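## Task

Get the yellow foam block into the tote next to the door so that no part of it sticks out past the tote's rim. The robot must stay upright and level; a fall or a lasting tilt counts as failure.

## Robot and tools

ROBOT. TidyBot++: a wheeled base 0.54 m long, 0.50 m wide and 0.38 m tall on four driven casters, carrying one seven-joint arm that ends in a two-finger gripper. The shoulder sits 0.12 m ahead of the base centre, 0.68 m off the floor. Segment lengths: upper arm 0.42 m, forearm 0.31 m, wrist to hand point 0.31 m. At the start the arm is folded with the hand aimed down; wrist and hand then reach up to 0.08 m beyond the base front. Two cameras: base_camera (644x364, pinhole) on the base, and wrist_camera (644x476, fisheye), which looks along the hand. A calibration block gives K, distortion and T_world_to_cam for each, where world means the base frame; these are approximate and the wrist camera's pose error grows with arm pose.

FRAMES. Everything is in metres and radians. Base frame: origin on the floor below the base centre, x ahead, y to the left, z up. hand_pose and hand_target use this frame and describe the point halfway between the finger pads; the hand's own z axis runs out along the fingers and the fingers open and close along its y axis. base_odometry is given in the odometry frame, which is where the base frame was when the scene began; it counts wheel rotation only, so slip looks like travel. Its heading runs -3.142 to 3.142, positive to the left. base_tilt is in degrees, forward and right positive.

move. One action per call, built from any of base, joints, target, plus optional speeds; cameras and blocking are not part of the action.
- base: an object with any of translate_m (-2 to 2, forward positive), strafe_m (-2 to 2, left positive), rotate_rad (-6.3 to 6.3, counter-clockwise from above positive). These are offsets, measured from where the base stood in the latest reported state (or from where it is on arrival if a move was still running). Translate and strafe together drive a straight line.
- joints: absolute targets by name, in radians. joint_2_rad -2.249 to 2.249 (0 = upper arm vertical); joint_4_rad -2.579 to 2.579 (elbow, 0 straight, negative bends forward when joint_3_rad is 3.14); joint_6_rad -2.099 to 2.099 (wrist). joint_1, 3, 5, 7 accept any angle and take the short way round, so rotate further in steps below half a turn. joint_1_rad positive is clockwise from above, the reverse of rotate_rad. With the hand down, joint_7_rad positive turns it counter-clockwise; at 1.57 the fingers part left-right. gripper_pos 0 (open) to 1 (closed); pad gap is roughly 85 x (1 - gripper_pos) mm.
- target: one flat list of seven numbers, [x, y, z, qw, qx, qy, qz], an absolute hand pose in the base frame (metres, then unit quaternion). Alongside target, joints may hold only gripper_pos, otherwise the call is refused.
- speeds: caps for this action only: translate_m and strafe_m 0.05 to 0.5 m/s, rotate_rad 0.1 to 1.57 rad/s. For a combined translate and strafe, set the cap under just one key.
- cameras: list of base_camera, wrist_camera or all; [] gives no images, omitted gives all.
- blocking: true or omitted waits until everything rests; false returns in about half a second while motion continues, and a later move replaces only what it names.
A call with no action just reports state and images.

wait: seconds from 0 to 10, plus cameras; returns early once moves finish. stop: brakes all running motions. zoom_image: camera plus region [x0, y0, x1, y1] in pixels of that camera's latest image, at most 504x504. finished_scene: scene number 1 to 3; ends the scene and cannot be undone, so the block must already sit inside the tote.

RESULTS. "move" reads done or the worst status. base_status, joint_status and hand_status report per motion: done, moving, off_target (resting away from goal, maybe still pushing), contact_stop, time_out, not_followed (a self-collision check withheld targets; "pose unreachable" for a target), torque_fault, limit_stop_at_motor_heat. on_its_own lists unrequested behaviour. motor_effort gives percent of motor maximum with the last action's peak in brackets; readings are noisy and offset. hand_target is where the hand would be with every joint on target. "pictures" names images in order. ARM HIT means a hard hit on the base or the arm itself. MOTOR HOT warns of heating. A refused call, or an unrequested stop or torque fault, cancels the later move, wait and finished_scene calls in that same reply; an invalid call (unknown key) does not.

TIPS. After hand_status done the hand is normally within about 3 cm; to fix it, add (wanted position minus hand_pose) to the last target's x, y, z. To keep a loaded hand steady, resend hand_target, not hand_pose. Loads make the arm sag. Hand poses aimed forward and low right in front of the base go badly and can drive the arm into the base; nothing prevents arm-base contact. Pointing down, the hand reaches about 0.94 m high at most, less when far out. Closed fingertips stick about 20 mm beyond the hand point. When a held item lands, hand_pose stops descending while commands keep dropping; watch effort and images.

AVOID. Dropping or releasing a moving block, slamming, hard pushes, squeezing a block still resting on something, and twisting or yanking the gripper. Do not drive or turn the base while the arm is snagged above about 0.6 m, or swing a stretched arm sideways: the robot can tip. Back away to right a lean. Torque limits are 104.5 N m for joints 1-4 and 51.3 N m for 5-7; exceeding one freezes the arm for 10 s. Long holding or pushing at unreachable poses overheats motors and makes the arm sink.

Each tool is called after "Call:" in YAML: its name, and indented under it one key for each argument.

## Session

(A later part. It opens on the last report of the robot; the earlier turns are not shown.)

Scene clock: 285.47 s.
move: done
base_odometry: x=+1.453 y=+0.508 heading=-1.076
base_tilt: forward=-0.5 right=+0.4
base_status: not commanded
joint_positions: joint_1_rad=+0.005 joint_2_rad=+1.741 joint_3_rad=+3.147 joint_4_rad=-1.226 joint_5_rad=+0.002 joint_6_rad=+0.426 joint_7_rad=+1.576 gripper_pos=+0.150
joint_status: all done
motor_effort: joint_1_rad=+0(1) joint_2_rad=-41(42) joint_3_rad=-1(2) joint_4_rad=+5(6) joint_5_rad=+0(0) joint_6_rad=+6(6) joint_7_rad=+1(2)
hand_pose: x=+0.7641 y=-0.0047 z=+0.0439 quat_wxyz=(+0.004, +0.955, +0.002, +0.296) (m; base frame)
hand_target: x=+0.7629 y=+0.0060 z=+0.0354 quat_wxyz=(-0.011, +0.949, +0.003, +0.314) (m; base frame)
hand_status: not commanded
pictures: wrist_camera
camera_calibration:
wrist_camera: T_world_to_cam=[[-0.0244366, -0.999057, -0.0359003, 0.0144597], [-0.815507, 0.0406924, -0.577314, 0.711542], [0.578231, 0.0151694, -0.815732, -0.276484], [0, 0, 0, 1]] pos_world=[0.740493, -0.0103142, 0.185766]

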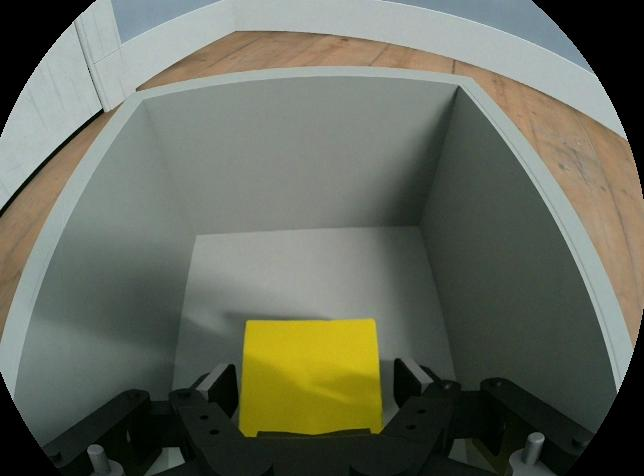

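Released. Raise the hand clear.

Call:
move:
  joints: {"joint_2_rad": 1.4, "joint_4_rad": -1.55, "joint_6_rad": 0.45}
  cameras: []

Call:
move:
  joints: {"joint_2_rad": 0.86, "joint_4_rad": -1.94, "joint_6_rad": -0.1}

Scene clock: 290.20 s.
move: done
base_odometry: x=+1.453 y=+0.508 heading=-1.076
base_tilt: forward=-0.5 right=+0.4
base_status: not commanded
joint_positions: joint_1_rad=+0.005 joint_2_rad=+1.384 joint_3_rad=+3.147 joint_4_rad=-1.535 joint_5_rad=+0.002 joint_6_rad=+0.426 joint_7_rad=+1.576 gripper_pos=+0.150
joint_status: all done
motor_effort: joint_1_rad=+1(1) joint_2_rad=-42(45) joint_3_rad=-1(2) joint_4_rad=+6(7) joint_5_rad=+0(0) joint_6_rad=+6(7) joint_7_rad=+1(2)
hand_pose: x=+0.7901 y=-0.0053 z=+0.2054 quat_wxyz=(+0.004, +0.948, +0.001, +0.319) (m; base frame)
hand_target: x=+0.7796 y=+0.0045 z=+0.1951 quat_wxyz=(-0.009, +0.949, +0.002, +0.315) (m; base frame)
hand_status: not commanded
pictures: none
No camera images: "cameras" was empty.

Scene clock: 292.30 s.
move: done
base_odometry: x=+1.453 y=+0.508 heading=-1.076
base_tilt: forward=-0.5 right=+0.4
base_status: not commanded
joint_positions: joint_1_rad=+0.005 joint_2_rad=+0.859 joint_3_rad=+3.147 joint_4_rad=-1.926 joint_5_rad=+0.002 joint_6_rad=-0.030 joint_7_rad=+1.576 gripper_pos=+0.150
joint_status: all done
motor_effort: joint_1_rad=+1(1) joint_2_rad=-35(44) joint_3_rad=-1(1) joint_4_rad=+7(8) joint_5_rad=+0(0) joint_6_rad=+4(7) joint_7_rad=+2(2)
hand_pose: x=+0.6469 y=-0.0047 z=+0.3669 quat_wxyz=(+0.003, +0.987, -0.001, +0.162) (m; base frame)
hand_target: x=+0.6177 y=-0.0053 z=+0.3578 quat_wxyz=(+0.006, +0.993, -0.003, +0.121) (m; base frame)
hand_status: not commanded
pictures: base_camera, wrist_camera
camera_calibration:
wrist_camera: T_world_to_cam=[[-0.0396147, -0.998781, -0.0294394, 0.0306349], [-0.941273, 0.0471883, -0.334333, 0.794697], [0.335314, 0.014466, -0.941995, 0.258218], [0, 0, 0, 1]] pos_world=[0.662657, -0.0106383, 0.509835]

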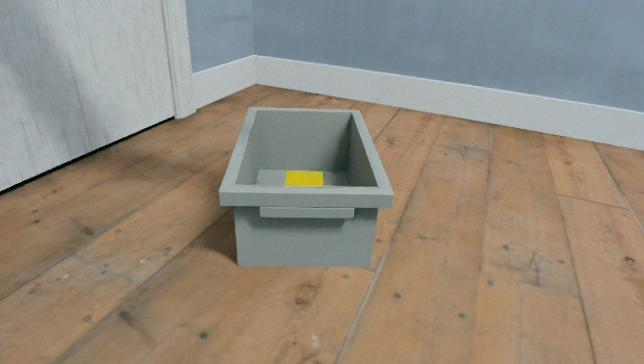

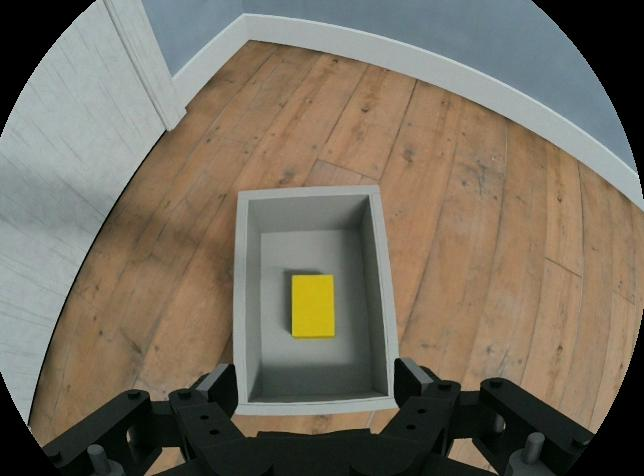

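Call:
finished_scene:
  scene: 2

The scene is finished: the task was done.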